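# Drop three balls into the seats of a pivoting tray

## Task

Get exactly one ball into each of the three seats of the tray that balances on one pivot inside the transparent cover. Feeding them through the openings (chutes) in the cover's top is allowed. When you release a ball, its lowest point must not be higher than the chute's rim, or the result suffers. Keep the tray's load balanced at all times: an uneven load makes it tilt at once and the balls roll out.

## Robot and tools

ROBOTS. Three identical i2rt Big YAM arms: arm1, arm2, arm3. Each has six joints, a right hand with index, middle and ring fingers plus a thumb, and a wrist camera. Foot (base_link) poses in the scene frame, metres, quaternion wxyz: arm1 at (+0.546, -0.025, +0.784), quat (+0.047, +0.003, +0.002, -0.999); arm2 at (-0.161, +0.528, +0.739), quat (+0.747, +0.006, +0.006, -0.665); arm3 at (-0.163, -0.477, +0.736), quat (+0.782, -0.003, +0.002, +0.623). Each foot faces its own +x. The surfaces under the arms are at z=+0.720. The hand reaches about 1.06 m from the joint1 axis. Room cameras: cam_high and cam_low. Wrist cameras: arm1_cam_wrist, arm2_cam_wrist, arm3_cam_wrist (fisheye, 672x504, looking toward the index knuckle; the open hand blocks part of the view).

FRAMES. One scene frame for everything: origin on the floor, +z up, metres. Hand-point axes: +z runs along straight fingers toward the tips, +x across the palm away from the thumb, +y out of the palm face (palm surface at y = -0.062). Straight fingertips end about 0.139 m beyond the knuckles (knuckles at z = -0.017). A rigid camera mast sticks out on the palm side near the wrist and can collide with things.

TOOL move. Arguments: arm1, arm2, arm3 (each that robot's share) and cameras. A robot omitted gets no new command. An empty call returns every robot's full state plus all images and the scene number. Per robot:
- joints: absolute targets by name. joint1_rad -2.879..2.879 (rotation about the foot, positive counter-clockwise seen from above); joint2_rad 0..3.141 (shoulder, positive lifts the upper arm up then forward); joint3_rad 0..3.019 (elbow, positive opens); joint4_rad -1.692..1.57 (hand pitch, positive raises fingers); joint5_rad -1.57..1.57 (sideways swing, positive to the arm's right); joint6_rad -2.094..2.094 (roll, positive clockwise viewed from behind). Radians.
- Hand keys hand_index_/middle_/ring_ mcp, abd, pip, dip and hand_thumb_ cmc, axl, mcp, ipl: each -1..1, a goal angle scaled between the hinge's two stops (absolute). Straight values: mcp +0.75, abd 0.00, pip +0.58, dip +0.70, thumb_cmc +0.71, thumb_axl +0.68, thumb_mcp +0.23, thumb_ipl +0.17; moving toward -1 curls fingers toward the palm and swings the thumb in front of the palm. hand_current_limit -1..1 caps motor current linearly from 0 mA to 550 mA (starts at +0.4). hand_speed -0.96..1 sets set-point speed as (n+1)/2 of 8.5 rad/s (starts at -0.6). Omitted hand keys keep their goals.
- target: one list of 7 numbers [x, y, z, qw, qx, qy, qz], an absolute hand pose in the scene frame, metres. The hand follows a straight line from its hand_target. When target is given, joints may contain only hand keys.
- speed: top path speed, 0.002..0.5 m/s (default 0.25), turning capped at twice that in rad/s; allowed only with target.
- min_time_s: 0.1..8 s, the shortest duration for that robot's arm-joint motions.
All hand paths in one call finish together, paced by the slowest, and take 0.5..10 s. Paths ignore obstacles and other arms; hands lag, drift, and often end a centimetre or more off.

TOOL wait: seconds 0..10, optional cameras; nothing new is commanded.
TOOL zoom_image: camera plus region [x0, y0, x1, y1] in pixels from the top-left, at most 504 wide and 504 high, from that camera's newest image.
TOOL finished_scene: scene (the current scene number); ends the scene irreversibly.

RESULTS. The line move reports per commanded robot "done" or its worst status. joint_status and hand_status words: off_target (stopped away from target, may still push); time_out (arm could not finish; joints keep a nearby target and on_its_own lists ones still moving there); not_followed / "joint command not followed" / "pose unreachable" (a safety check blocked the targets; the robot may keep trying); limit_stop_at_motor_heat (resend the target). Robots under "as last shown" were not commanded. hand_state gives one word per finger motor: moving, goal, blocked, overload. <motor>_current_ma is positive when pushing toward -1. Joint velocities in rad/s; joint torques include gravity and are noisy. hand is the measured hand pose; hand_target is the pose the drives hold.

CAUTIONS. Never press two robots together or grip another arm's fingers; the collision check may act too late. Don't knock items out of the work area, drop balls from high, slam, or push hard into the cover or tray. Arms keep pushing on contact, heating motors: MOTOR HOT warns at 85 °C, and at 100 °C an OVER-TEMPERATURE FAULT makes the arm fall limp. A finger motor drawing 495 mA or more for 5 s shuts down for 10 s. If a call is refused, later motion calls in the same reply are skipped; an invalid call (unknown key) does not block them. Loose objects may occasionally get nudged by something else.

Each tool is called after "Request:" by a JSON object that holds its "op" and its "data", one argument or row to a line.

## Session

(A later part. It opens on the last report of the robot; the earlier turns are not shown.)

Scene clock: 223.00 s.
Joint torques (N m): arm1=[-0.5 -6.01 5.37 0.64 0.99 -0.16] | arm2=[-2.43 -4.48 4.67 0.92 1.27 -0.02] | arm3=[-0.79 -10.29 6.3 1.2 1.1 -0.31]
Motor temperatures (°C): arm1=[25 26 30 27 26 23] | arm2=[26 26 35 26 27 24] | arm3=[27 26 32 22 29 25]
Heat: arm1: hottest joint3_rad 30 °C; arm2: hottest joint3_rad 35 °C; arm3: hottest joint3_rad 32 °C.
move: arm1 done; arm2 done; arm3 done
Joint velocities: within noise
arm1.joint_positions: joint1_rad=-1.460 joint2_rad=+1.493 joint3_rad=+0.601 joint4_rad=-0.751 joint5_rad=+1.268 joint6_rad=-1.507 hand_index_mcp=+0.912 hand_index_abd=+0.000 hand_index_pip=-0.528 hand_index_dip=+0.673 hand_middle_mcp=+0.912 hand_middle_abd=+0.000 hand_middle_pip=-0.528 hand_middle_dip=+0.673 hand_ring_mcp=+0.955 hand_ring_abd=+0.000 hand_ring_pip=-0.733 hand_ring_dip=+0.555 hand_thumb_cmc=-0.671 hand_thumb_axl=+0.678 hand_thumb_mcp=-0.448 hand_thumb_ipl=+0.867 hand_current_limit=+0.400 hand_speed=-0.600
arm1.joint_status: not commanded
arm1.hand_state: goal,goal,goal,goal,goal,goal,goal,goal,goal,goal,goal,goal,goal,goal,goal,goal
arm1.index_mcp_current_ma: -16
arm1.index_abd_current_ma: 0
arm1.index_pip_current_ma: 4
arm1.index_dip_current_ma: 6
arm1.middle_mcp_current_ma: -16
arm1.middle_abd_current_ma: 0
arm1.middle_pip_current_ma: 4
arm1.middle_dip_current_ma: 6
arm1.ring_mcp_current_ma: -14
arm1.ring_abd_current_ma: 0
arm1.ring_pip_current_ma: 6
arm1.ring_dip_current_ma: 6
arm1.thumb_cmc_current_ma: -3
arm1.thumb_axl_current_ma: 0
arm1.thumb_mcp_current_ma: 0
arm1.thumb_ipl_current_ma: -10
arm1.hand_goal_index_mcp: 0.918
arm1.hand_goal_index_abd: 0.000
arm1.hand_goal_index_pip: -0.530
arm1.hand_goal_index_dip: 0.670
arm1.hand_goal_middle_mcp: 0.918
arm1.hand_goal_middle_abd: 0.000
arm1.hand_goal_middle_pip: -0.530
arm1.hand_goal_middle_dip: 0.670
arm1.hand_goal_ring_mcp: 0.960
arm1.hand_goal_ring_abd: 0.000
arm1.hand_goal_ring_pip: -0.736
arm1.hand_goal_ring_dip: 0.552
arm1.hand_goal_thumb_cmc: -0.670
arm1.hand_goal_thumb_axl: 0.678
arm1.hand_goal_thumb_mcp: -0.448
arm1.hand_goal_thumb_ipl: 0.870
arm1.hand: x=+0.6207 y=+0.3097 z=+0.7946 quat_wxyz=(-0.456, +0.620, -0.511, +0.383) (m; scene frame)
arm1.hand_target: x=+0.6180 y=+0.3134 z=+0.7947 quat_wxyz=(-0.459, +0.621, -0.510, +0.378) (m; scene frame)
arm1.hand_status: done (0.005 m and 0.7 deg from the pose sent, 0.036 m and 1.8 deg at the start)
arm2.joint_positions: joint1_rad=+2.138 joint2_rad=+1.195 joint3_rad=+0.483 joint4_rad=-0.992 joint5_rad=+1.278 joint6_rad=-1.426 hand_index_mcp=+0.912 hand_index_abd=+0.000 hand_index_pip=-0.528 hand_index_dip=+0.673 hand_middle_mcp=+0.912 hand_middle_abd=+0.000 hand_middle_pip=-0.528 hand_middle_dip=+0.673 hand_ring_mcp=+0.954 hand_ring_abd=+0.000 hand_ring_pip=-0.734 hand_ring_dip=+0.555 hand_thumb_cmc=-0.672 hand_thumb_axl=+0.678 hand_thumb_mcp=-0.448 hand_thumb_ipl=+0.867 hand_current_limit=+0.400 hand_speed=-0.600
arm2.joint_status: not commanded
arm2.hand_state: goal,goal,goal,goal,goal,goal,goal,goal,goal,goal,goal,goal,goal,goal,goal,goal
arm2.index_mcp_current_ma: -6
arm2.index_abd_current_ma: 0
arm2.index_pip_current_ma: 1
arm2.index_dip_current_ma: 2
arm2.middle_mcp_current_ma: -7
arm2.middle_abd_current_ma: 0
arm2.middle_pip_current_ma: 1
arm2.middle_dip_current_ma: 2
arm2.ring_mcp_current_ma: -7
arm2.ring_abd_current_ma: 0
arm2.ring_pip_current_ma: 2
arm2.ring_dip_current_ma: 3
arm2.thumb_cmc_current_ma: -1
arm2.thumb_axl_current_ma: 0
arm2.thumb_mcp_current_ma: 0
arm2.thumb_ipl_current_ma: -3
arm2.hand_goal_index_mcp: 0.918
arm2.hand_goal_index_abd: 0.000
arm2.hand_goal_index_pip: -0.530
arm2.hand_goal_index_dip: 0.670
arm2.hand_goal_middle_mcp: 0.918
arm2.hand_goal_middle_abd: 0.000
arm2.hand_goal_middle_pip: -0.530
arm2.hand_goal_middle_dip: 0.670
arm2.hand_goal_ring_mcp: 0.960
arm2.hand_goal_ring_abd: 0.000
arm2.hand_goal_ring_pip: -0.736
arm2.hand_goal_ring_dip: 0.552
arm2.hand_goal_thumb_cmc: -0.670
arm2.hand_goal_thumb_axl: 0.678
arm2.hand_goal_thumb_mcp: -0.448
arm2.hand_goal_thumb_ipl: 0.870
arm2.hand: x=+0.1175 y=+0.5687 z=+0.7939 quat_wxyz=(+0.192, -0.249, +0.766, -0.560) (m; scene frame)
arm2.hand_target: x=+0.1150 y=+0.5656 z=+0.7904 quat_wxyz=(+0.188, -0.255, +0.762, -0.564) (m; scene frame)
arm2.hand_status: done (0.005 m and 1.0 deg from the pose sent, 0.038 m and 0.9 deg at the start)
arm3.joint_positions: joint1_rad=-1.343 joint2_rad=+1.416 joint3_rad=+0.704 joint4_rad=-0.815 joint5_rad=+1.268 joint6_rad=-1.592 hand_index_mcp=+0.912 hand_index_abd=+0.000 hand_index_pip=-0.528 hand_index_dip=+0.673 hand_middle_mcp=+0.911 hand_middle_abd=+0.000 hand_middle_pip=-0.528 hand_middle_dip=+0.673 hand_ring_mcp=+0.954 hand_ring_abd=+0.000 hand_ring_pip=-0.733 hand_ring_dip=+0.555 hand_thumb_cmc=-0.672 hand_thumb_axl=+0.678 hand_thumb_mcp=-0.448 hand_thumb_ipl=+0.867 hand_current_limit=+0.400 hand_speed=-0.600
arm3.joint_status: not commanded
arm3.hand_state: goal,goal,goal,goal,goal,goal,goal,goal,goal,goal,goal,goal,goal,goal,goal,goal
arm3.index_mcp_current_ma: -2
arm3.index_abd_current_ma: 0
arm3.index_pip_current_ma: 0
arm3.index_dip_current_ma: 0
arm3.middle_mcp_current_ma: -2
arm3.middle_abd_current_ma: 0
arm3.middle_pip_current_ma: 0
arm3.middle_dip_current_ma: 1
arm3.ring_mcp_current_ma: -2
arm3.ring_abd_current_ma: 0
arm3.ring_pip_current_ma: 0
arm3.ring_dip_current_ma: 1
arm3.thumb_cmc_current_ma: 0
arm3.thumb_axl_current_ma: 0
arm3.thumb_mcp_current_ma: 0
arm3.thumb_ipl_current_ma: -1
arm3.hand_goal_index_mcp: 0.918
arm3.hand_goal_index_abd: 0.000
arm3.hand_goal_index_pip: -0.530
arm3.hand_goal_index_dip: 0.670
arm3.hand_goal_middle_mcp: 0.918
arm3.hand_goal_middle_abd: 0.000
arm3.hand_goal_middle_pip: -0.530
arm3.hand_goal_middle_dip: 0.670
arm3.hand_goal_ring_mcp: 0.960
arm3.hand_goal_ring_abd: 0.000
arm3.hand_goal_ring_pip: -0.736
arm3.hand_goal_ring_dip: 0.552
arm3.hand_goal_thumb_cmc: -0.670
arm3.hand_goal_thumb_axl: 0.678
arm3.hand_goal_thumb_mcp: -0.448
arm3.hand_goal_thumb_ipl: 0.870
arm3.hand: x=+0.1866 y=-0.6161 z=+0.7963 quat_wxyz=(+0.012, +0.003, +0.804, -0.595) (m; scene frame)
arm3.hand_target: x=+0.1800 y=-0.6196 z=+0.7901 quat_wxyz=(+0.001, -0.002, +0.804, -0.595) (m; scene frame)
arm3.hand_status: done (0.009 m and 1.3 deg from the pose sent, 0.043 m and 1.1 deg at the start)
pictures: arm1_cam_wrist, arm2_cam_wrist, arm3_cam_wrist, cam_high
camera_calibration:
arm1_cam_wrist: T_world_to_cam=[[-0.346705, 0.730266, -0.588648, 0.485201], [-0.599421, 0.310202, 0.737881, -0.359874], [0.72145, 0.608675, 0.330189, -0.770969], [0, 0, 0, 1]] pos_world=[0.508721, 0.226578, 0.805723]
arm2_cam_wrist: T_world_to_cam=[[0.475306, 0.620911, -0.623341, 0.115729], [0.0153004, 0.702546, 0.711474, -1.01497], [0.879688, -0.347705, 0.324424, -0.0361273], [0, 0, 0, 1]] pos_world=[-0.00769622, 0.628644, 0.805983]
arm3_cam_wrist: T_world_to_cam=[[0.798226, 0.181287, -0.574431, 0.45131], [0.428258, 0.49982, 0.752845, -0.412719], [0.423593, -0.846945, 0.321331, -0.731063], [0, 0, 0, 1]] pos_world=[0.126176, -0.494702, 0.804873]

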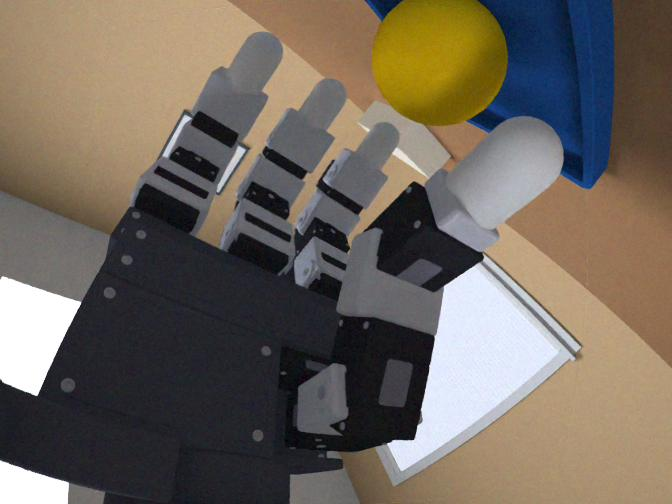

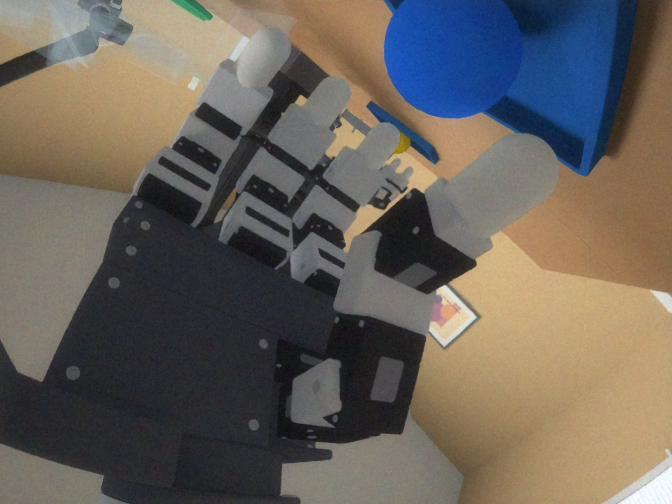

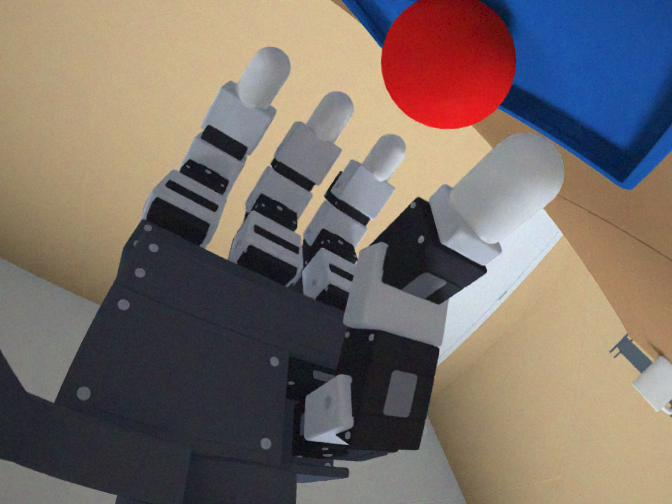

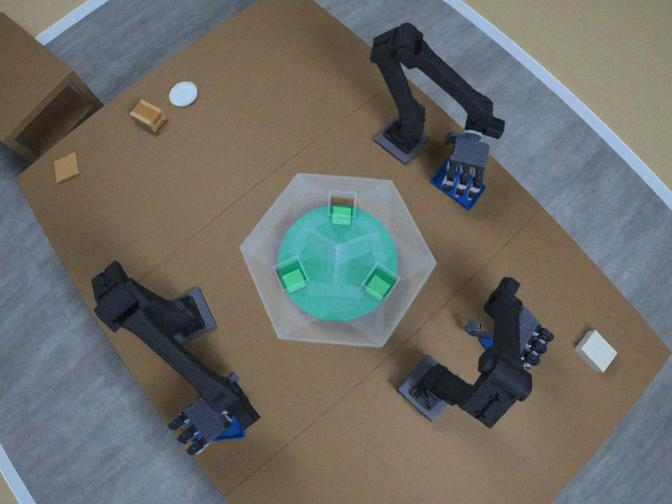

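Request:
{"op": "move", "data": {
  "arm1": {"target": [0.6195,0.306,0.778,0.45932,-0.62072,0.51077,-0.37796], "speed": 0.06},
  "arm2": {"target": [0.1065,0.5615,0.765,0.18874,-0.25506,0.76231,-0.56409], "speed": 0.06},
  "arm3": {"target": [0.172,-0.627,0.767,0.00156,-0.00211,0.80385,-0.59483], "speed": 0.06},
  "cameras": ["arm1_cam_wrist", "arm2_cam_wrist", "arm3_cam_wrist"]
}}

Scene clock: 244.57 s.
Joint torques (N m): arm1=[0.03 -5.95 4.86 0.61 0.98 -0.13] | arm2=[-1.85 -4.37 4.19 0.88 1.18 0.28] | arm3=[-1.2 -9.88 5.91 1.33 1.03 -0.29]
Motor temperatures (°C): arm1=[25 26 29 27 27 23] | arm2=[26 26 35 26 28 24] | arm3=[27 26 32 22 29 25]
Heat: arm1: hottest joint3_rad 29 °C; arm2: hottest joint3_rad 35 °C; arm3: hottest joint3_rad 32 °C.
move: arm1 done; arm2 done; arm3 off_target
Joint velocities: within noise
arm1.joint_positions: joint1_rad=-1.460 joint2_rad=+1.521 joint3_rad=+0.568 joint4_rad=-0.685 joint5_rad=+1.268 joint6_rad=-1.507 hand_index_mcp=+0.912 hand_index_abd=+0.000 hand_index_pip=-0.528 hand_index_dip=+0.673 hand_middle_mcp=+0.912 hand_middle_abd=+0.000 hand_middle_pip=-0.528 hand_middle_dip=+0.673 hand_ring_mcp=+0.955 hand_ring_abd=+0.000 hand_ring_pip=-0.733 hand_ring_dip=+0.555 hand_thumb_cmc=-0.671 hand_thumb_axl=+0.678 hand_thumb_mcp=-0.448 hand_thumb_ipl=+0.867 hand_current_limit=+0.400 hand_speed=-0.600
arm1.joint_status: not commanded
arm1.hand_state: goal,goal,goal,goal,goal,goal,goal,goal,goal,goal,goal,goal,goal,goal,goal,goal
arm1.index_mcp_current_ma: -16
arm1.index_abd_current_ma: 0
arm1.index_pip_current_ma: 4
arm1.index_dip_current_ma: 6
arm1.middle_mcp_current_ma: -16
arm1.middle_abd_current_ma: 0
arm1.middle_pip_current_ma: 4
arm1.middle_dip_current_ma: 6
arm1.ring_mcp_current_ma: -14
arm1.ring_abd_current_ma: 0
arm1.ring_pip_current_ma: 6
arm1.ring_dip_current_ma: 6
arm1.thumb_cmc_current_ma: -3
arm1.thumb_axl_current_ma: 0
arm1.thumb_mcp_current_ma: 0
arm1.thumb_ipl_current_ma: -10
arm1.hand_goal_index_mcp: 0.918
arm1.hand_goal_index_abd: 0.000
arm1.hand_goal_index_pip: -0.530
arm1.hand_goal_index_dip: 0.670
arm1.hand_goal_middle_mcp: 0.918
arm1.hand_goal_middle_abd: 0.000
arm1.hand_goal_middle_pip: -0.530
arm1.hand_goal_middle_dip: 0.670
arm1.hand_goal_ring_mcp: 0.960
arm1.hand_goal_ring_abd: 0.000
arm1.hand_goal_ring_pip: -0.736
arm1.hand_goal_ring_dip: 0.552
arm1.hand_goal_thumb_cmc: -0.670
arm1.hand_goal_thumb_axl: 0.678
arm1.hand_goal_thumb_mcp: -0.448
arm1.hand_goal_thumb_ipl: 0.870
arm1.hand: x=+0.6221 y=+0.3035 z=+0.7797 quat_wxyz=(-0.457, +0.619, -0.512, +0.381) (m; scene frame)
arm1.hand_target: x=+0.6195 y=+0.3061 z=+0.7783 quat_wxyz=(-0.460, +0.620, -0.511, +0.378) (m; scene frame)
arm1.hand_status: done (0.004 m and 0.5 deg from the pose sent, 0.017 m and 0.7 deg at the start)
arm2.joint_positions: joint1_rad=+2.138 joint2_rad=+1.244 joint3_rad=+0.430 joint4_rad=-0.914 joint5_rad=+1.278 joint6_rad=-1.423 hand_index_mcp=+0.912 hand_index_abd=+0.000 hand_index_pip=-0.528 hand_index_dip=+0.673 hand_middle_mcp=+0.912 hand_middle_abd=+0.000 hand_middle_pip=-0.528 hand_middle_dip=+0.673 hand_ring_mcp=+0.954 hand_ring_abd=+0.000 hand_ring_pip=-0.734 hand_ring_dip=+0.555 hand_thumb_cmc=-0.672 hand_thumb_axl=+0.678 hand_thumb_mcp=-0.448 hand_thumb_ipl=+0.867 hand_current_limit=+0.400 hand_speed=-0.600
arm2.joint_status: not commanded
arm2.hand_state: goal,goal,goal,goal,goal,goal,goal,goal,goal,goal,goal,goal,goal,goal,goal,goal
arm2.index_mcp_current_ma: -6
arm2.index_abd_current_ma: 0
arm2.index_pip_current_ma: 1
arm2.index_dip_current_ma: 2
arm2.middle_mcp_current_ma: -7
arm2.middle_abd_current_ma: 0
arm2.middle_pip_current_ma: 1
arm2.middle_dip_current_ma: 2
arm2.ring_mcp_current_ma: -7
arm2.ring_abd_current_ma: 0
arm2.ring_pip_current_ma: 2
arm2.ring_dip_current_ma: 3
arm2.thumb_cmc_current_ma: -1
arm2.thumb_axl_current_ma: 0
arm2.thumb_mcp_current_ma: 0
arm2.thumb_ipl_current_ma: -3
arm2.hand_goal_index_mcp: 0.918
arm2.hand_goal_index_abd: 0.000
arm2.hand_goal_index_pip: -0.530
arm2.hand_goal_index_dip: 0.670
arm2.hand_goal_middle_mcp: 0.918
arm2.hand_goal_middle_abd: 0.000
arm2.hand_goal_middle_pip: -0.530
arm2.hand_goal_middle_dip: 0.670
arm2.hand_goal_ring_mcp: 0.960
arm2.hand_goal_ring_abd: 0.000
arm2.hand_goal_ring_pip: -0.736
arm2.hand_goal_ring_dip: 0.552
arm2.hand_goal_thumb_cmc: -0.670
arm2.hand_goal_thumb_axl: 0.678
arm2.hand_goal_thumb_mcp: -0.448
arm2.hand_goal_thumb_ipl: 0.870
arm2.hand: x=+0.1072 y=+0.5607 z=+0.7686 quat_wxyz=(+0.184, -0.255, +0.764, -0.563) (m; scene frame)
arm2.hand_target: x=+0.1059 y=+0.5610 z=+0.7654 quat_wxyz=(+0.188, -0.255, +0.762, -0.564) (m; scene frame)
arm2.hand_status: done (0.004 m and 0.6 deg from the pose sent, 0.032 m and 1.0 deg at the start)
arm3.joint_positions: joint1_rad=-1.365 joint2_rad=+1.436 joint3_rad=+0.643 joint4_rad=-0.660 joint5_rad=+1.268 joint6_rad=-1.666 hand_index_mcp=+0.912 hand_index_abd=+0.000 hand_index_pip=-0.528 hand_index_dip=+0.673 hand_middle_mcp=+0.911 hand_middle_abd=+0.000 hand_middle_pip=-0.528 hand_middle_dip=+0.673 hand_ring_mcp=+0.954 hand_ring_abd=+0.000 hand_ring_pip=-0.733 hand_ring_dip=+0.555 hand_thumb_cmc=-0.672 hand_thumb_axl=+0.678 hand_thumb_mcp=-0.448 hand_thumb_ipl=+0.867 hand_current_limit=+0.400 hand_speed=-0.600
arm3.joint_status: not commanded
arm3.hand_state: goal,goal,goal,goal,goal,goal,goal,goal,goal,goal,goal,goal,goal,goal,goal,goal
arm3.index_mcp_current_ma: -2
arm3.index_abd_current_ma: 0
arm3.index_pip_current_ma: 0
arm3.index_dip_current_ma: 0
arm3.middle_mcp_current_ma: -2
arm3.middle_abd_current_ma: 0
arm3.middle_pip_current_ma: 0
arm3.middle_dip_current_ma: 1
arm3.ring_mcp_current_ma: -2
arm3.ring_abd_current_ma: 0
arm3.ring_pip_current_ma: 0
arm3.ring_dip_current_ma: 1
arm3.thumb_cmc_current_ma: 0
arm3.thumb_axl_current_ma: 0
arm3.thumb_mcp_current_ma: 0
arm3.thumb_ipl_current_ma: -1
arm3.hand_goal_index_mcp: 0.918
arm3.hand_goal_index_abd: 0.000
arm3.hand_goal_index_pip: -0.530
arm3.hand_goal_index_dip: 0.670
arm3.hand_goal_middle_mcp: 0.918
arm3.hand_goal_middle_abd: 0.000
arm3.hand_goal_middle_pip: -0.530
arm3.hand_goal_middle_dip: 0.670
arm3.hand_goal_ring_mcp: 0.960
arm3.hand_goal_ring_abd: 0.000
arm3.hand_goal_ring_pip: -0.736
arm3.hand_goal_ring_dip: 0.552
arm3.hand_goal_thumb_cmc: -0.670
arm3.hand_goal_thumb_axl: 0.678
arm3.hand_goal_thumb_mcp: -0.448
arm3.hand_goal_thumb_ipl: 0.870
arm3.hand: x=+0.1789 y=-0.6232 z=+0.7742 quat_wxyz=(+0.013, +0.003, +0.803, -0.596) (m; scene frame)
arm3.hand_target: x=+0.1721 y=-0.6264 z=+0.7673 quat_wxyz=(+0.002, -0.002, +0.804, -0.595) (m; scene frame)
arm3.hand_status: off_target (0.011 m and 1.5 deg from the pose sent, 0.034 m and 1.3 deg at the start)
pictures: arm1_cam_wrist, arm2_cam_wrist, arm3_cam_wrist
camera_calibration:
arm1_cam_wrist: T_world_to_cam=[[-0.347419, 0.733769, -0.583852, 0.477071], [-0.59857, 0.305745, 0.740428, -0.347254], [0.721813, 0.606716, 0.332991, -0.765062], [0, 0, 0, 1]] pos_world=[0.510119, 0.220286, 0.790414]
arm2_cam_wrist: T_world_to_cam=[[0.465154, 0.611917, -0.639679, 0.128401], [0.027527, 0.712266, 0.70137, -0.990194], [0.884802, -0.343854, 0.314469, -0.0167199], [0, 0, 0, 1]] pos_world=[-0.0176753, 0.620961, 0.781885]
arm3_cam_wrist: T_world_to_cam=[[0.800024, 0.180636, -0.57213, 0.443505], [0.425559, 0.50135, 0.753358, -0.388208], [0.422921, -0.846179, 0.324221, -0.728468], [0, 0, 0, 1]] pos_world=[0.118475, -0.501899, 0.782386]

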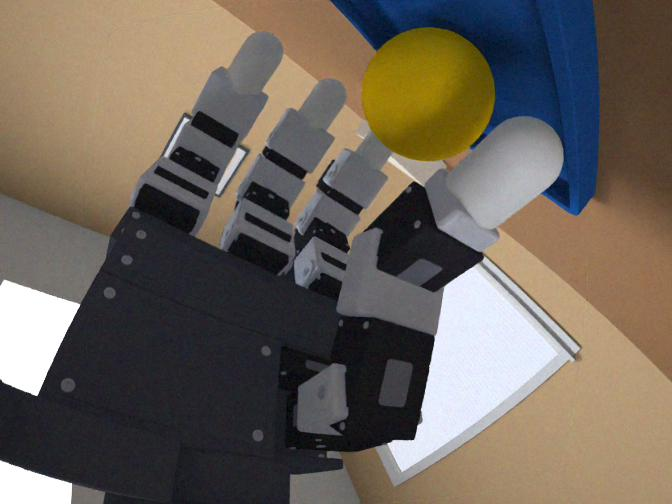

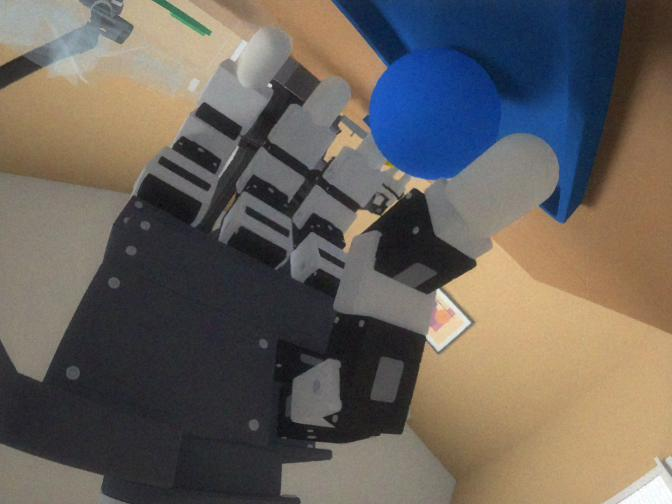

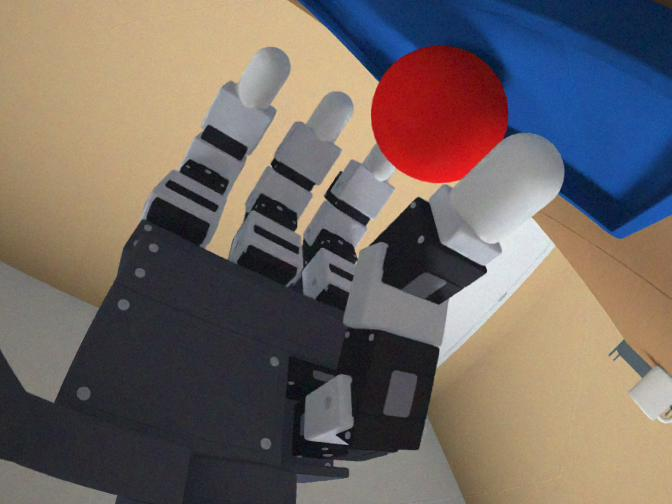

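Request:
{"op": "move", "data": {
  "arm1": {"joints": {"hand_speed": -0.7, "hand_thumb_mcp": -0.169, "hand_thumb_ipl": 0.1135, "hand_index_mcp": 0.72, "hand_middle_mcp": 0.72}},
  "arm2": {"joints": {"hand_speed": -0.7, "hand_thumb_mcp": -0.169, "hand_thumb_ipl": 0.1135, "hand_index_mcp": 0.72, "hand_middle_mcp": 0.72}},
  "arm3": {"joints": {"hand_speed": -0.7, "hand_thumb_mcp": -0.169, "hand_thumb_ipl": 0.1135, "hand_index_mcp": 0.72, "hand_middle_mcp": 0.72}}
}}

Request:
{"op": "move", "data": {
  "arm1": {"joints": {"hand_speed": -0.8, "hand_thumb_ipl": -0.135, "hand_index_mcp": 0.45, "hand_middle_mcp": 0.45}},
  "arm2": {"joints": {"hand_speed": -0.8, "hand_thumb_ipl": -0.135, "hand_index_mcp": 0.45, "hand_middle_mcp": 0.45}},
  "arm3": {"joints": {"hand_speed": -0.8, "hand_thumb_ipl": -0.135, "hand_index_mcp": 0.45, "hand_middle_mcp": 0.45}},
  "cameras": ["arm1_cam_wrist", "arm2_cam_wrist", "arm3_cam_wrist"]
}}

Scene clock: 257.33 s.
Joint torques (N m): arm1=[-0.09 -5.71 4.82 0.62 0.96 -0.14] | arm2=[-2.49 -4.37 4.14 0.85 1.14 0.25] | arm3=[-1.08 -9.88 5.89 1.29 1 -0.29]
Motor temperatures (°C): arm1=[25 26 28 27 27 23] | arm2=[26 26 35 26 28 24] | arm3=[27 26 31 22 29 25]
Heat: arm1: hottest joint3_rad 28 °C; arm2: hottest joint3_rad 35 °C; arm3: hottest joint3_rad 31 °C.
move: arm1 done; arm2 done; arm3 done
Joint velocities: within noise
arm1.joint_positions: joint1_rad=-1.460 joint2_rad=+1.521 joint3_rad=+0.568 joint4_rad=-0.685 joint5_rad=+1.268 joint6_rad=-1.508 hand_index_mcp=+0.716 hand_index_abd=+0.000 hand_index_pip=-0.528 hand_index_dip=+0.673 hand_middle_mcp=+0.716 hand_middle_abd=+0.000 hand_middle_pip=-0.528 hand_middle_dip=+0.673 hand_ring_mcp=+0.955 hand_ring_abd=+0.000 hand_ring_pip=-0.733 hand_ring_dip=+0.555 hand_thumb_cmc=-0.671 hand_thumb_axl=+0.678 hand_thumb_mcp=-0.169 hand_thumb_ipl=+0.117 hand_current_limit=+0.400 hand_speed=-0.700
arm1.joint_status: all done
arm1.hand_state: goal,goal,goal,goal,goal,goal,goal,goal,goal,goal,goal,goal,goal,goal,goal,goal
arm1.index_mcp_current_ma: -11
arm1.index_abd_current_ma: 0
arm1.index_pip_current_ma: 4
arm1.index_dip_current_ma: 6
arm1.middle_mcp_current_ma: -12
arm1.middle_abd_current_ma: 0
arm1.middle_pip_current_ma: 4
arm1.middle_dip_current_ma: 6
arm1.ring_mcp_current_ma: -14
arm1.ring_abd_current_ma: 0
arm1.ring_pip_current_ma: 6
arm1.ring_dip_current_ma: 6
arm1.thumb_cmc_current_ma: -3
arm1.thumb_axl_current_ma: 0
arm1.thumb_mcp_current_ma: -2
arm1.thumb_ipl_current_ma: 10
arm1.hand_goal_index_mcp: 0.720
arm1.hand_goal_index_abd: 0.000
arm1.hand_goal_index_pip: -0.530
arm1.hand_goal_index_dip: 0.670
arm1.hand_goal_middle_mcp: 0.720
arm1.hand_goal_middle_abd: 0.000
arm1.hand_goal_middle_pip: -0.530
arm1.hand_goal_middle_dip: 0.670
arm1.hand_goal_ring_mcp: 0.960
arm1.hand_goal_ring_abd: 0.000
arm1.hand_goal_ring_pip: -0.736
arm1.hand_goal_ring_dip: 0.552
arm1.hand_goal_thumb_cmc: -0.670
arm1.hand_goal_thumb_axl: 0.678
arm1.hand_goal_thumb_mcp: -0.168
arm1.hand_goal_thumb_ipl: 0.114
arm1.hand: x=+0.6221 y=+0.3034 z=+0.7796 quat_wxyz=(-0.457, +0.619, -0.512, +0.381) (m; scene frame)
arm1.hand_target: x=+0.6195 y=+0.3060 z=+0.7783 quat_wxyz=(-0.459, +0.621, -0.511, +0.378) (m; scene frame)
arm1.hand_status: not commanded
arm2.joint_positions: joint1_rad=+2.146 joint2_rad=+1.244 joint3_rad=+0.430 joint4_rad=-0.912 joint5_rad=+1.279 joint6_rad=-1.422 hand_index_mcp=+0.715 hand_index_abd=+0.000 hand_index_pip=-0.528 hand_index_dip=+0.673 hand_middle_mcp=+0.715 hand_middle_abd=+0.000 hand_middle_pip=-0.528 hand_middle_dip=+0.673 hand_ring_mcp=+0.953 hand_ring_abd=+0.000 hand_ring_pip=-0.734 hand_ring_dip=+0.555 hand_thumb_cmc=-0.672 hand_thumb_axl=+0.676 hand_thumb_mcp=-0.163 hand_thumb_ipl=+0.117 hand_current_limit=+0.400 hand_speed=-0.700
arm2.joint_status: all done
arm2.hand_state: goal,goal,goal,goal,goal,goal,goal,goal,goal,goal,goal,goal,goal,goal,goal,goal
arm2.index_mcp_current_ma: -5
arm2.index_abd_current_ma: 0
arm2.index_pip_current_ma: 1
arm2.index_dip_current_ma: 2
arm2.middle_mcp_current_ma: -6
arm2.middle_abd_current_ma: 0
arm2.middle_pip_current_ma: 1
arm2.middle_dip_current_ma: 2
arm2.ring_mcp_current_ma: -8
arm2.ring_abd_current_ma: 0
arm2.ring_pip_current_ma: 2
arm2.ring_dip_current_ma: 2
arm2.thumb_cmc_current_ma: -2
arm2.thumb_axl_current_ma: -1
arm2.thumb_mcp_current_ma: 6
arm2.thumb_ipl_current_ma: 3
arm2.hand_goal_index_mcp: 0.720
arm2.hand_goal_index_abd: 0.000
arm2.hand_goal_index_pip: -0.530
arm2.hand_goal_index_dip: 0.670
arm2.hand_goal_middle_mcp: 0.720
arm2.hand_goal_middle_abd: 0.000
arm2.hand_goal_middle_pip: -0.530
arm2.hand_goal_middle_dip: 0.670
arm2.hand_goal_ring_mcp: 0.960
arm2.hand_goal_ring_abd: 0.000
arm2.hand_goal_ring_pip: -0.736
arm2.hand_goal_ring_dip: 0.552
arm2.hand_goal_thumb_cmc: -0.670
arm2.hand_goal_thumb_axl: 0.678
arm2.hand_goal_thumb_mcp: -0.168
arm2.hand_goal_thumb_ipl: 0.114
arm2.hand: x=+0.1074 y=+0.5629 z=+0.7689 quat_wxyz=(+0.188, -0.257, +0.763, -0.562) (m; scene frame)
arm2.hand_target: x=+0.1061 y=+0.5616 z=+0.7655 quat_wxyz=(+0.190, -0.255, +0.762, -0.564) (m; scene frame)
arm2.hand_status: not commanded
arm3.joint_positions: joint1_rad=-1.365 joint2_rad=+1.436 joint3_rad=+0.643 joint4_rad=-0.660 joint5_rad=+1.268 joint6_rad=-1.666 hand_index_mcp=+0.715 hand_index_abd=+0.000 hand_index_pip=-0.528 hand_index_dip=+0.673 hand_middle_mcp=+0.714 hand_middle_abd=+0.000 hand_middle_pip=-0.528 hand_middle_dip=+0.673 hand_ring_mcp=+0.953 hand_ring_abd=+0.000 hand_ring_pip=-0.733 hand_ring_dip=+0.555 hand_thumb_cmc=-0.672 hand_thumb_axl=+0.678 hand_thumb_mcp=-0.167 hand_thumb_ipl=+0.117 hand_current_limit=+0.400 hand_speed=-0.700
arm3.joint_status: all done
arm3.hand_state: goal,goal,goal,goal,goal,goal,goal,goal,goal,goal,goal,goal,goal,goal,goal,goal
arm3.index_mcp_current_ma: -2
arm3.index_abd_current_ma: 0
arm3.index_pip_current_ma: 0
arm3.index_dip_current_ma: 0
arm3.middle_mcp_current_ma: -2
arm3.middle_abd_current_ma: 0
arm3.middle_pip_current_ma: 0
arm3.middle_dip_current_ma: 1
arm3.ring_mcp_current_ma: -2
arm3.ring_abd_current_ma: 0
arm3.ring_pip_current_ma: 0
arm3.ring_dip_current_ma: 1
arm3.thumb_cmc_current_ma: 0
arm3.thumb_axl_current_ma: 0
arm3.thumb_mcp_current_ma: 0
arm3.thumb_ipl_current_ma: 1
arm3.hand_goal_index_mcp: 0.720
arm3.hand_goal_index_abd: 0.000
arm3.hand_goal_index_pip: -0.530
arm3.hand_goal_index_dip: 0.670
arm3.hand_goal_middle_mcp: 0.720
arm3.hand_goal_middle_abd: 0.000
arm3.hand_goal_middle_pip: -0.530
arm3.hand_goal_middle_dip: 0.670
arm3.hand_goal_ring_mcp: 0.960
arm3.hand_goal_ring_abd: 0.000
arm3.hand_goal_ring_pip: -0.736
arm3.hand_goal_ring_dip: 0.552
arm3.hand_goal_thumb_cmc: -0.670
arm3.hand_goal_thumb_axl: 0.678
arm3.hand_goal_thumb_mcp: -0.168
arm3.hand_goal_thumb_ipl: 0.114
arm3.hand: x=+0.1789 y=-0.6232 z=+0.7742 quat_wxyz=(+0.013, +0.003, +0.803, -0.596) (m; scene frame)
arm3.hand_target: x=+0.1722 y=-0.6264 z=+0.7673 quat_wxyz=(+0.002, -0.002, +0.804, -0.595) (m; scene frame)
arm3.hand_status: not commanded
pictures: none

Scene clock: 258.40 s.
Joint torques (N m): arm1=[-0.09 -5.83 4.79 0.61 0.68 -0.15] | arm2=[-2.37 -4.42 4.19 0.87 0.74 0.24] | arm3=[-0.91 -10.17 6.02 1.11 0.82 -0.28]
Motor temperatures (°C): arm1=[25 26 28 27 27 23] | arm2=[26 26 35 26 28 24] | arm3=[27 26 31 22 29 25]
Heat: arm1: hottest joint3_rad 28 °C; arm2: hottest joint3_rad 35 °C; arm3: hottest joint3_rad 31 °C.
move: arm1 off_target; arm2 off_target; arm3 off_target
Joint velocities: within noise
arm1.joint_positions: joint1_rad=-1.474 joint2_rad=+1.521 joint3_rad=+0.568 joint4_rad=-0.685 joint5_rad=+1.274 joint6_rad=-1.496 hand_index_mcp=+0.536 hand_index_abd=+0.002 hand_index_pip=-0.498 hand_index_dip=+0.686 hand_middle_mcp=+0.550 hand_middle_abd=-0.001 hand_middle_pip=-0.492 hand_middle_dip=+0.685 hand_ring_mcp=+0.955 hand_ring_abd=+0.000 hand_ring_pip=-0.733 hand_ring_dip=+0.555 hand_thumb_cmc=-0.668 hand_thumb_axl=+0.679 hand_thumb_mcp=-0.088 hand_thumb_ipl=-0.064 hand_current_limit=+0.400 hand_speed=-0.800
arm1.joint_status: hand_index_mcp off_target (ended at +0.536, target +0.450); hand_middle_mcp off_target (ended at +0.550, target +0.450); hand_thumb_ipl off_target (ended at -0.064, target -0.135); the others done
arm1.hand_state: blocked,goal,blocked,goal,blocked,goal,blocked,goal,goal,goal,goal,goal,goal,goal,blocked,blocked
arm1.index_mcp_current_ma: 367
arm1.index_abd_current_ma: 3
arm1.index_pip_current_ma: 108
arm1.index_dip_current_ma: 47
arm1.middle_mcp_current_ma: 385
arm1.middle_abd_current_ma: -2
arm1.middle_pip_current_ma: 130
arm1.middle_dip_current_ma: 46
arm1.ring_mcp_current_ma: -14
arm1.ring_abd_current_ma: 0
arm1.ring_pip_current_ma: 6
arm1.ring_dip_current_ma: 6
arm1.thumb_cmc_current_ma: 3
arm1.thumb_axl_current_ma: 1
arm1.thumb_mcp_current_ma: 385
arm1.thumb_ipl_current_ma: 377
arm1.hand_goal_index_mcp: 0.450
arm1.hand_goal_index_abd: 0.000
arm1.hand_goal_index_pip: -0.530
arm1.hand_goal_index_dip: 0.670
arm1.hand_goal_middle_mcp: 0.450
arm1.hand_goal_middle_abd: 0.000
arm1.hand_goal_middle_pip: -0.530
arm1.hand_goal_middle_dip: 0.670
arm1.hand_goal_ring_mcp: 0.960
arm1.hand_goal_ring_abd: 0.000
arm1.hand_goal_ring_pip: -0.736
arm1.hand_goal_ring_dip: 0.552
arm1.hand_goal_thumb_cmc: -0.670
arm1.hand_goal_thumb_axl: 0.678
arm1.hand_goal_thumb_mcp: -0.168
arm1.hand_goal_thumb_ipl: -0.134
arm1.hand: x=+0.6273 y=+0.3036 z=+0.7808 quat_wxyz=(-0.459, +0.611, -0.519, +0.383) (m; scene frame)
arm1.hand_target: x=+0.6239 y=+0.3060 z=+0.7785 quat_wxyz=(-0.459, +0.614, -0.519, +0.378) (m; scene frame)
arm1.hand_status: not commanded
arm2.joint_positions: joint1_rad=+2.144 joint2_rad=+1.244 joint3_rad=+0.430 joint4_rad=-0.912 joint5_rad=+1.290 joint6_rad=-1.410 hand_index_mcp=+0.546 hand_index_abd=+0.001 hand_index_pip=-0.495 hand_index_dip=+0.689 hand_middle_mcp=+0.546 hand_middle_abd=-0.001 hand_middle_pip=-0.492 hand_middle_dip=+0.688 hand_ring_mcp=+0.953 hand_ring_abd=+0.000 hand_ring_pip=-0.734 hand_ring_dip=+0.555 hand_thumb_cmc=-0.670 hand_thumb_axl=+0.677 hand_thumb_mcp=-0.089 hand_thumb_ipl=-0.067 hand_current_limit=+0.400 hand_speed=-0.800
arm2.joint_status: hand_index_mcp off_target (ended at +0.546, target +0.450); hand_middle_mcp off_target (ended at +0.546, target +0.450); hand_thumb_ipl off_target (ended at -0.067, target -0.135); the others done
arm2.hand_state: blocked,goal,blocked,goal,blocked,goal,blocked,goal,goal,goal,goal,goal,goal,goal,blocked,blocked
arm2.index_mcp_current_ma: 319
arm2.index_abd_current_ma: 1
arm2.index_pip_current_ma: 74
arm2.index_dip_current_ma: 32
arm2.middle_mcp_current_ma: 320
arm2.middle_abd_current_ma: 0
arm2.middle_pip_current_ma: 81
arm2.middle_dip_current_ma: 30
arm2.ring_mcp_current_ma: -8
arm2.ring_abd_current_ma: 0
arm2.ring_pip_current_ma: 2
arm2.ring_dip_current_ma: 2
arm2.thumb_cmc_current_ma: 0
arm2.thumb_axl_current_ma: -1
arm2.thumb_mcp_current_ma: 322
arm2.thumb_ipl_current_ma: 271
arm2.hand_goal_index_mcp: 0.450
arm2.hand_goal_index_abd: 0.000
arm2.hand_goal_index_pip: -0.530
arm2.hand_goal_index_dip: 0.670
arm2.hand_goal_middle_mcp: 0.450
arm2.hand_goal_middle_abd: 0.000
arm2.hand_goal_middle_pip: -0.530
arm2.hand_goal_middle_dip: 0.670
arm2.hand_goal_ring_mcp: 0.960
arm2.hand_goal_ring_abd: 0.000
arm2.hand_goal_ring_pip: -0.736
arm2.hand_goal_ring_dip: 0.552
arm2.hand_goal_thumb_cmc: -0.670
arm2.hand_goal_thumb_axl: 0.678
arm2.hand_goal_thumb_mcp: -0.168
arm2.hand_goal_thumb_ipl: -0.134
arm2.hand: x=+0.1094 y=+0.5622 z=+0.7707 quat_wxyz=(+0.193, -0.251, +0.762, -0.565) (m; scene frame)
arm2.hand_target: x=+0.1070 y=+0.5616 z=+0.7658 quat_wxyz=(+0.192, -0.250, +0.764, -0.563) (m; scene frame)
arm2.hand_status: not commanded
arm3.joint_positions: joint1_rad=-1.380 joint2_rad=+1.436 joint3_rad=+0.643 joint4_rad=-0.656 joint5_rad=+1.272 joint6_rad=-1.655 hand_index_mcp=+0.557 hand_index_abd=+0.001 hand_index_pip=-0.488 hand_index_dip=+0.687 hand_middle_mcp=+0.556 hand_middle_abd=-0.001 hand_middle_pip=-0.491 hand_middle_dip=+0.689 hand_ring_mcp=+0.953 hand_ring_abd=+0.000 hand_ring_pip=-0.733 hand_ring_dip=+0.555 hand_thumb_cmc=-0.668 hand_thumb_axl=+0.678 hand_thumb_mcp=-0.104 hand_thumb_ipl=-0.063 hand_current_limit=+0.400 hand_speed=-0.800
arm3.joint_status: hand_index_mcp off_target (ended at +0.557, target +0.450); hand_middle_mcp off_target (ended at +0.556, target +0.450); hand_thumb_ipl off_target (ended at -0.063, target -0.135); the others done
arm3.hand_state: blocked,goal,blocked,goal,blocked,goal,blocked,goal,goal,goal,goal,goal,goal,goal,blocked,blocked
arm3.index_mcp_current_ma: 262
arm3.index_abd_current_ma: 0
arm3.index_pip_current_ma: 48
arm3.index_dip_current_ma: 10
arm3.middle_mcp_current_ma: 255
arm3.middle_abd_current_ma: 0
arm3.middle_pip_current_ma: 42
arm3.middle_dip_current_ma: 12
arm3.ring_mcp_current_ma: -3
arm3.ring_abd_current_ma: 0
arm3.ring_pip_current_ma: 0
arm3.ring_dip_current_ma: 1
arm3.thumb_cmc_current_ma: 0
arm3.thumb_axl_current_ma: 0
arm3.thumb_mcp_current_ma: 153
arm3.thumb_ipl_current_ma: 195
arm3.hand_goal_index_mcp: 0.450
arm3.hand_goal_index_abd: 0.000
arm3.hand_goal_index_pip: -0.530
arm3.hand_goal_index_dip: 0.670
arm3.hand_goal_middle_mcp: 0.450
arm3.hand_goal_middle_abd: 0.000
arm3.hand_goal_middle_pip: -0.530
arm3.hand_goal_middle_dip: 0.670
arm3.hand_goal_ring_mcp: 0.960
arm3.hand_goal_ring_abd: 0.000
arm3.hand_goal_ring_pip: -0.736
arm3.hand_goal_ring_dip: 0.552
arm3.hand_goal_thumb_cmc: -0.670
arm3.hand_goal_thumb_axl: 0.678
arm3.hand_goal_thumb_mcp: -0.168
arm3.hand_goal_thumb_ipl: -0.134
arm3.hand: x=+0.1783 y=-0.6292 z=+0.7753 quat_wxyz=(+0.014, +0.015, +0.801, -0.598) (m; scene frame)
arm3.hand_target: x=+0.1709 y=-0.6311 z=+0.7676 quat_wxyz=(+0.001, +0.008, +0.804, -0.595) (m; scene frame)
arm3.hand_status: not commanded
pictures: arm1_cam_wrist, arm2_cam_wrist, arm3_cam_wrist
camera_calibration:
arm1_cam_wrist: T_world_to_cam=[[-0.33281, 0.746019, -0.576795, 0.461098], [-0.596541, 0.30716, 0.741479, -0.347474], [0.730327, 0.590854, 0.342805, -0.777349], [0, 0, 0, 1]] pos_world=[0.513894, 0.222041, 0.790083]
arm2_cam_wrist: T_world_to_cam=[[0.475188, 0.613422, -0.630801, 0.119105], [0.0110281, 0.712705, 0.701377, -0.991152], [0.879815, -0.340243, 0.331904, -0.033722], [0, 0, 0, 1]] pos_world=[-0.0159976, 0.621864, 0.781496]
arm3_cam_wrist: T_world_to_cam=[[0.811712, 0.162761, -0.560921, 0.423627], [0.423757, 0.496801, 0.757377, -0.391493], [0.401937, -0.852466, 0.334288, -0.741599], [0, 0, 0, 1]] pos_world=[0.120111, -0.506644, 0.782037]

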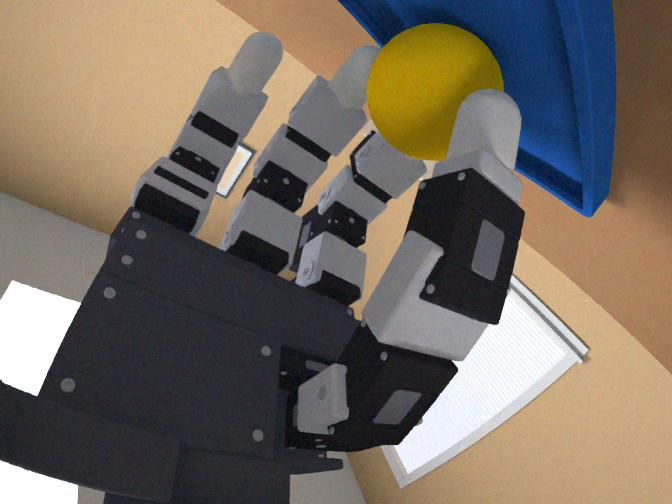

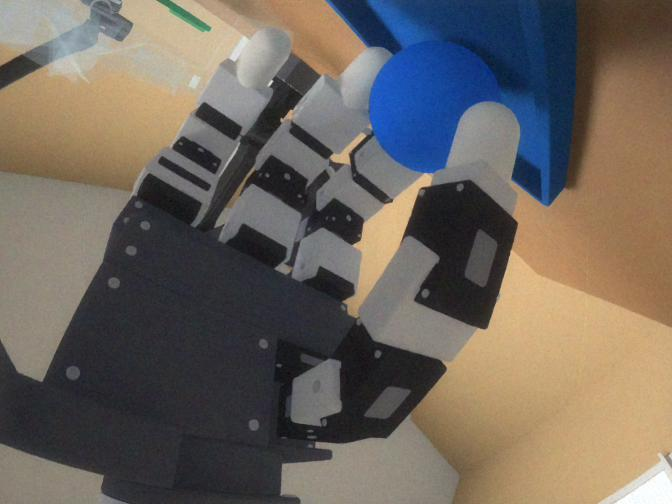

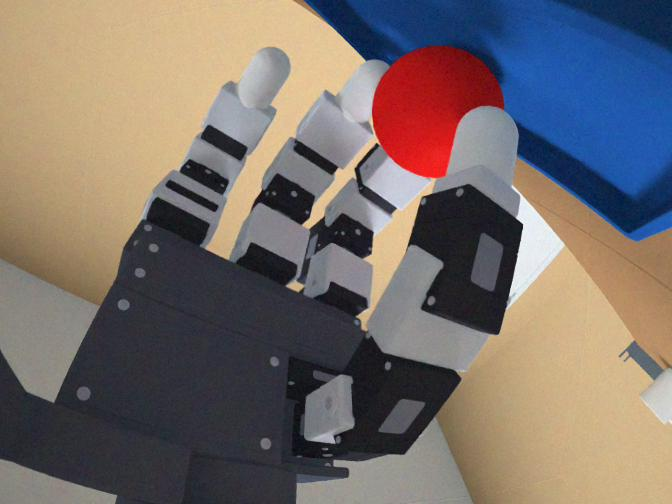

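Request:
{"op": "move", "data": {
  "arm1": {"target": [0.6215,0.306,1.08,0.45932,-0.62072,0.51077,-0.37796], "speed": 0.14},
  "arm2": {"target": [0.1065,0.5615,1.08,0.18874,-0.25506,0.76231,-0.56409], "speed": 0.14},
  "arm3": {"target": [0.172,-0.629,1.08,0.00156,-0.00211,0.80385,-0.59483], "speed": 0.14},
  "cameras": ["cam_high"]
}}

Scene clock: 269.20 s.
Joint torques (N m): arm1=[0.03 -5.25 12.53 -0.38 0.87 -0.11] | arm2=[-3.02 -3.19 11.33 0.35 0.76 0] | arm3=[-0.62 -8.94 14.86 0.08 0.93 -0.15]
Motor temperatures (°C): arm1=[25 26 29 27 27 23] | arm2=[26 26 35 26 27 24] | arm3=[27 26 32 22 29 25]
Heat: arm1: hottest joint3_rad 29 °C; arm2: hottest joint3_rad 35 °C; arm3: hottest joint3_rad 32 °C.
move: arm1 off_target; arm2 off_target; arm3 off_target
Joint velocities: within noise
arm1.joint_positions: joint1_rad=-1.460 joint2_rad=+1.109 joint3_rad=+1.055 joint4_rad=-1.572 joint5_rad=+1.270 joint6_rad=-1.568 hand_index_mcp=+0.510 hand_index_abd=+0.002 hand_index_pip=-0.497 hand_index_dip=+0.687 hand_middle_mcp=+0.518 hand_middle_abd=-0.003 hand_middle_pip=-0.490 hand_middle_dip=+0.687 hand_ring_mcp=+0.955 hand_ring_abd=+0.000 hand_ring_pip=-0.733 hand_ring_dip=+0.555 hand_thumb_cmc=-0.661 hand_thumb_axl=+0.681 hand_thumb_mcp=-0.061 hand_thumb_ipl=-0.064 hand_current_limit=+0.400 hand_speed=-0.800
arm1.joint_status: not commanded
arm1.hand_state: blocked,goal,blocked,goal,blocked,goal,blocked,goal,goal,goal,goal,goal,goal,goal,blocked,blocked
arm1.index_mcp_current_ma: 241
arm1.index_abd_current_ma: 5
arm1.index_pip_current_ma: 111
arm1.index_dip_current_ma: 51
arm1.middle_mcp_current_ma: 276
arm1.middle_abd_current_ma: -7
arm1.middle_pip_current_ma: 139
arm1.middle_dip_current_ma: 53
arm1.ring_mcp_current_ma: -14
arm1.ring_abd_current_ma: 0
arm1.ring_pip_current_ma: 6
arm1.ring_dip_current_ma: 6
arm1.thumb_cmc_current_ma: 23
arm1.thumb_axl_current_ma: 9
arm1.thumb_mcp_current_ma: 385
arm1.thumb_ipl_current_ma: 377
arm1.hand_goal_index_mcp: 0.450
arm1.hand_goal_index_abd: 0.000
arm1.hand_goal_index_pip: -0.530
arm1.hand_goal_index_dip: 0.670
arm1.hand_goal_middle_mcp: 0.450
arm1.hand_goal_middle_abd: 0.000
arm1.hand_goal_middle_pip: -0.530
arm1.hand_goal_middle_dip: 0.670
arm1.hand_goal_ring_mcp: 0.960
arm1.hand_goal_ring_abd: 0.000
arm1.hand_goal_ring_pip: -0.736
arm1.hand_goal_ring_dip: 0.552
arm1.hand_goal_thumb_cmc: -0.670
arm1.hand_goal_thumb_axl: 0.678
arm1.hand_goal_thumb_mcp: -0.168
arm1.hand_goal_thumb_ipl: -0.134
arm1.on_its_own: hand_index_mcp moved -0.026 toward your old target +0.450; hand_middle_mcp moved -0.033 toward your old target +0.450
arm1.hand: x=+0.6204 y=+0.3027 z=+1.0569 quat_wxyz=(-0.449, +0.632, -0.495, +0.392) (m; scene frame)
arm1.hand_target: x=+0.6166 y=+0.3091 z=+1.0776 quat_wxyz=(-0.459, +0.628, -0.502, +0.378) (m; scene frame)
arm1.hand_status: off_target (0.023 m and 3.0 deg from the pose sent, 0.299 m and 1.5 deg at the start)
arm2.joint_positions: joint1_rad=+2.144 joint2_rad=+0.877 joint3_rad=+1.026 joint4_rad=-1.682 joint5_rad=+1.264 joint6_rad=-1.663 hand_index_mcp=+0.535 hand_index_abd=+0.003 hand_index_pip=-0.492 hand_index_dip=+0.691 hand_middle_mcp=+0.530 hand_middle_abd=-0.003 hand_middle_pip=-0.489 hand_middle_dip=+0.691 hand_ring_mcp=+0.953 hand_ring_abd=+0.000 hand_ring_pip=-0.734 hand_ring_dip=+0.555 hand_thumb_cmc=-0.664 hand_thumb_axl=+0.680 hand_thumb_mcp=-0.080 hand_thumb_ipl=-0.067 hand_current_limit=+0.400 hand_speed=-0.800
arm2.joint_status: not commanded
arm2.hand_state: blocked,goal,blocked,blocked,blocked,goal,blocked,blocked,goal,goal,goal,goal,goal,goal,blocked,blocked
arm2.index_mcp_current_ma: 272
arm2.index_abd_current_ma: 2
arm2.index_pip_current_ma: 81
arm2.index_dip_current_ma: 37
arm2.middle_mcp_current_ma: 248
arm2.middle_abd_current_ma: -2
arm2.middle_pip_current_ma: 90
arm2.middle_dip_current_ma: 36
arm2.ring_mcp_current_ma: -8
arm2.ring_abd_current_ma: 0
arm2.ring_pip_current_ma: 2
arm2.ring_dip_current_ma: 2
arm2.thumb_cmc_current_ma: 7
arm2.thumb_axl_current_ma: 2
arm2.thumb_mcp_current_ma: 371
arm2.thumb_ipl_current_ma: 271
arm2.hand_goal_index_mcp: 0.450
arm2.hand_goal_index_abd: 0.000
arm2.hand_goal_index_pip: -0.530
arm2.hand_goal_index_dip: 0.670
arm2.hand_goal_middle_mcp: 0.450
arm2.hand_goal_middle_abd: 0.000
arm2.hand_goal_middle_pip: -0.530
arm2.hand_goal_middle_dip: 0.670
arm2.hand_goal_ring_mcp: 0.960
arm2.hand_goal_ring_abd: 0.000
arm2.hand_goal_ring_pip: -0.736
arm2.hand_goal_ring_dip: 0.552
arm2.hand_goal_thumb_cmc: -0.670
arm2.hand_goal_thumb_axl: 0.678
arm2.hand_goal_thumb_mcp: -0.168
arm2.hand_goal_thumb_ipl: -0.134
arm2.hand: x=+0.1067 y=+0.5620 z=+1.0534 quat_wxyz=(+0.191, -0.295, +0.755, -0.554) (m; scene frame)
arm2.hand_target: x=+0.1095 y=+0.5628 z=+1.0770 quat_wxyz=(+0.206, -0.282, +0.761, -0.546) (m; scene frame)
arm2.hand_status: off_target (0.027 m and 4.8 deg from the pose sent, 0.309 m and 0.6 deg at the start; a joint's target at an end of its range on 41 of 92 steps)
arm3.joint_positions: joint1_rad=-1.366 joint2_rad=+1.132 joint3_rad=+1.193 joint4_rad=-1.512 joint5_rad=+1.268 joint6_rad=-1.744 hand_index_mcp=+0.543 hand_index_abd=+0.003 hand_index_pip=-0.484 hand_index_dip=+0.690 hand_middle_mcp=+0.539 hand_middle_abd=-0.003 hand_middle_pip=-0.488 hand_middle_dip=+0.691 hand_ring_mcp=+0.953 hand_ring_abd=+0.000 hand_ring_pip=-0.733 hand_ring_dip=+0.555 hand_thumb_cmc=-0.663 hand_thumb_axl=+0.681 hand_thumb_mcp=-0.094 hand_thumb_ipl=-0.063 hand_current_limit=+0.400 hand_speed=-0.800
arm3.joint_status: not commanded
arm3.hand_state: blocked,goal,blocked,goal,blocked,goal,blocked,blocked,goal,goal,goal,goal,goal,goal,blocked,blocked
arm3.index_mcp_current_ma: 205
arm3.index_abd_current_ma: 0
arm3.index_pip_current_ma: 57
arm3.index_dip_current_ma: 14
arm3.middle_mcp_current_ma: 188
arm3.middle_abd_current_ma: 0
arm3.middle_pip_current_ma: 47
arm3.middle_dip_current_ma: 15
arm3.ring_mcp_current_ma: -3
arm3.ring_abd_current_ma: 0
arm3.ring_pip_current_ma: 0
arm3.ring_dip_current_ma: 1
arm3.thumb_cmc_current_ma: 2
arm3.thumb_axl_current_ma: 1
arm3.thumb_mcp_current_ma: 196
arm3.thumb_ipl_current_ma: 195
arm3.hand_goal_index_mcp: 0.450
arm3.hand_goal_index_abd: 0.000
arm3.hand_goal_index_pip: -0.530
arm3.hand_goal_index_dip: 0.670
arm3.hand_goal_middle_mcp: 0.450
arm3.hand_goal_middle_abd: 0.000
arm3.hand_goal_middle_pip: -0.530
arm3.hand_goal_middle_dip: 0.670
arm3.hand_goal_ring_mcp: 0.960
arm3.hand_goal_ring_abd: 0.000
arm3.hand_goal_ring_pip: -0.736
arm3.hand_goal_ring_dip: 0.552
arm3.hand_goal_thumb_cmc: -0.670
arm3.hand_goal_thumb_axl: 0.678
arm3.hand_goal_thumb_mcp: -0.168
arm3.hand_goal_thumb_ipl: -0.134
arm3.hand: x=+0.1704 y=-0.6213 z=+1.0555 quat_wxyz=(-0.009, -0.026, +0.802, -0.596) (m; scene frame)
arm3.hand_target: x=+0.1770 y=-0.6240 z=+1.0783 quat_wxyz=(+0.004, -0.012, +0.804, -0.595) (m; scene frame)
arm3.hand_status: off_target (0.026 m and 3.1 deg from the pose sent, 0.305 m and 2.5 deg at the start)
pictures: cam_high

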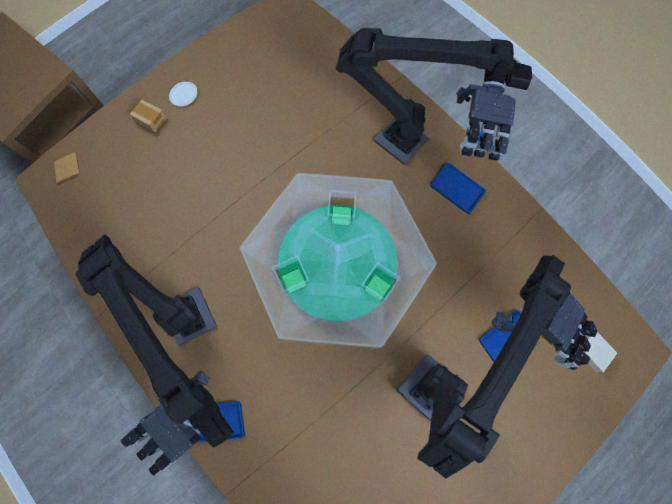

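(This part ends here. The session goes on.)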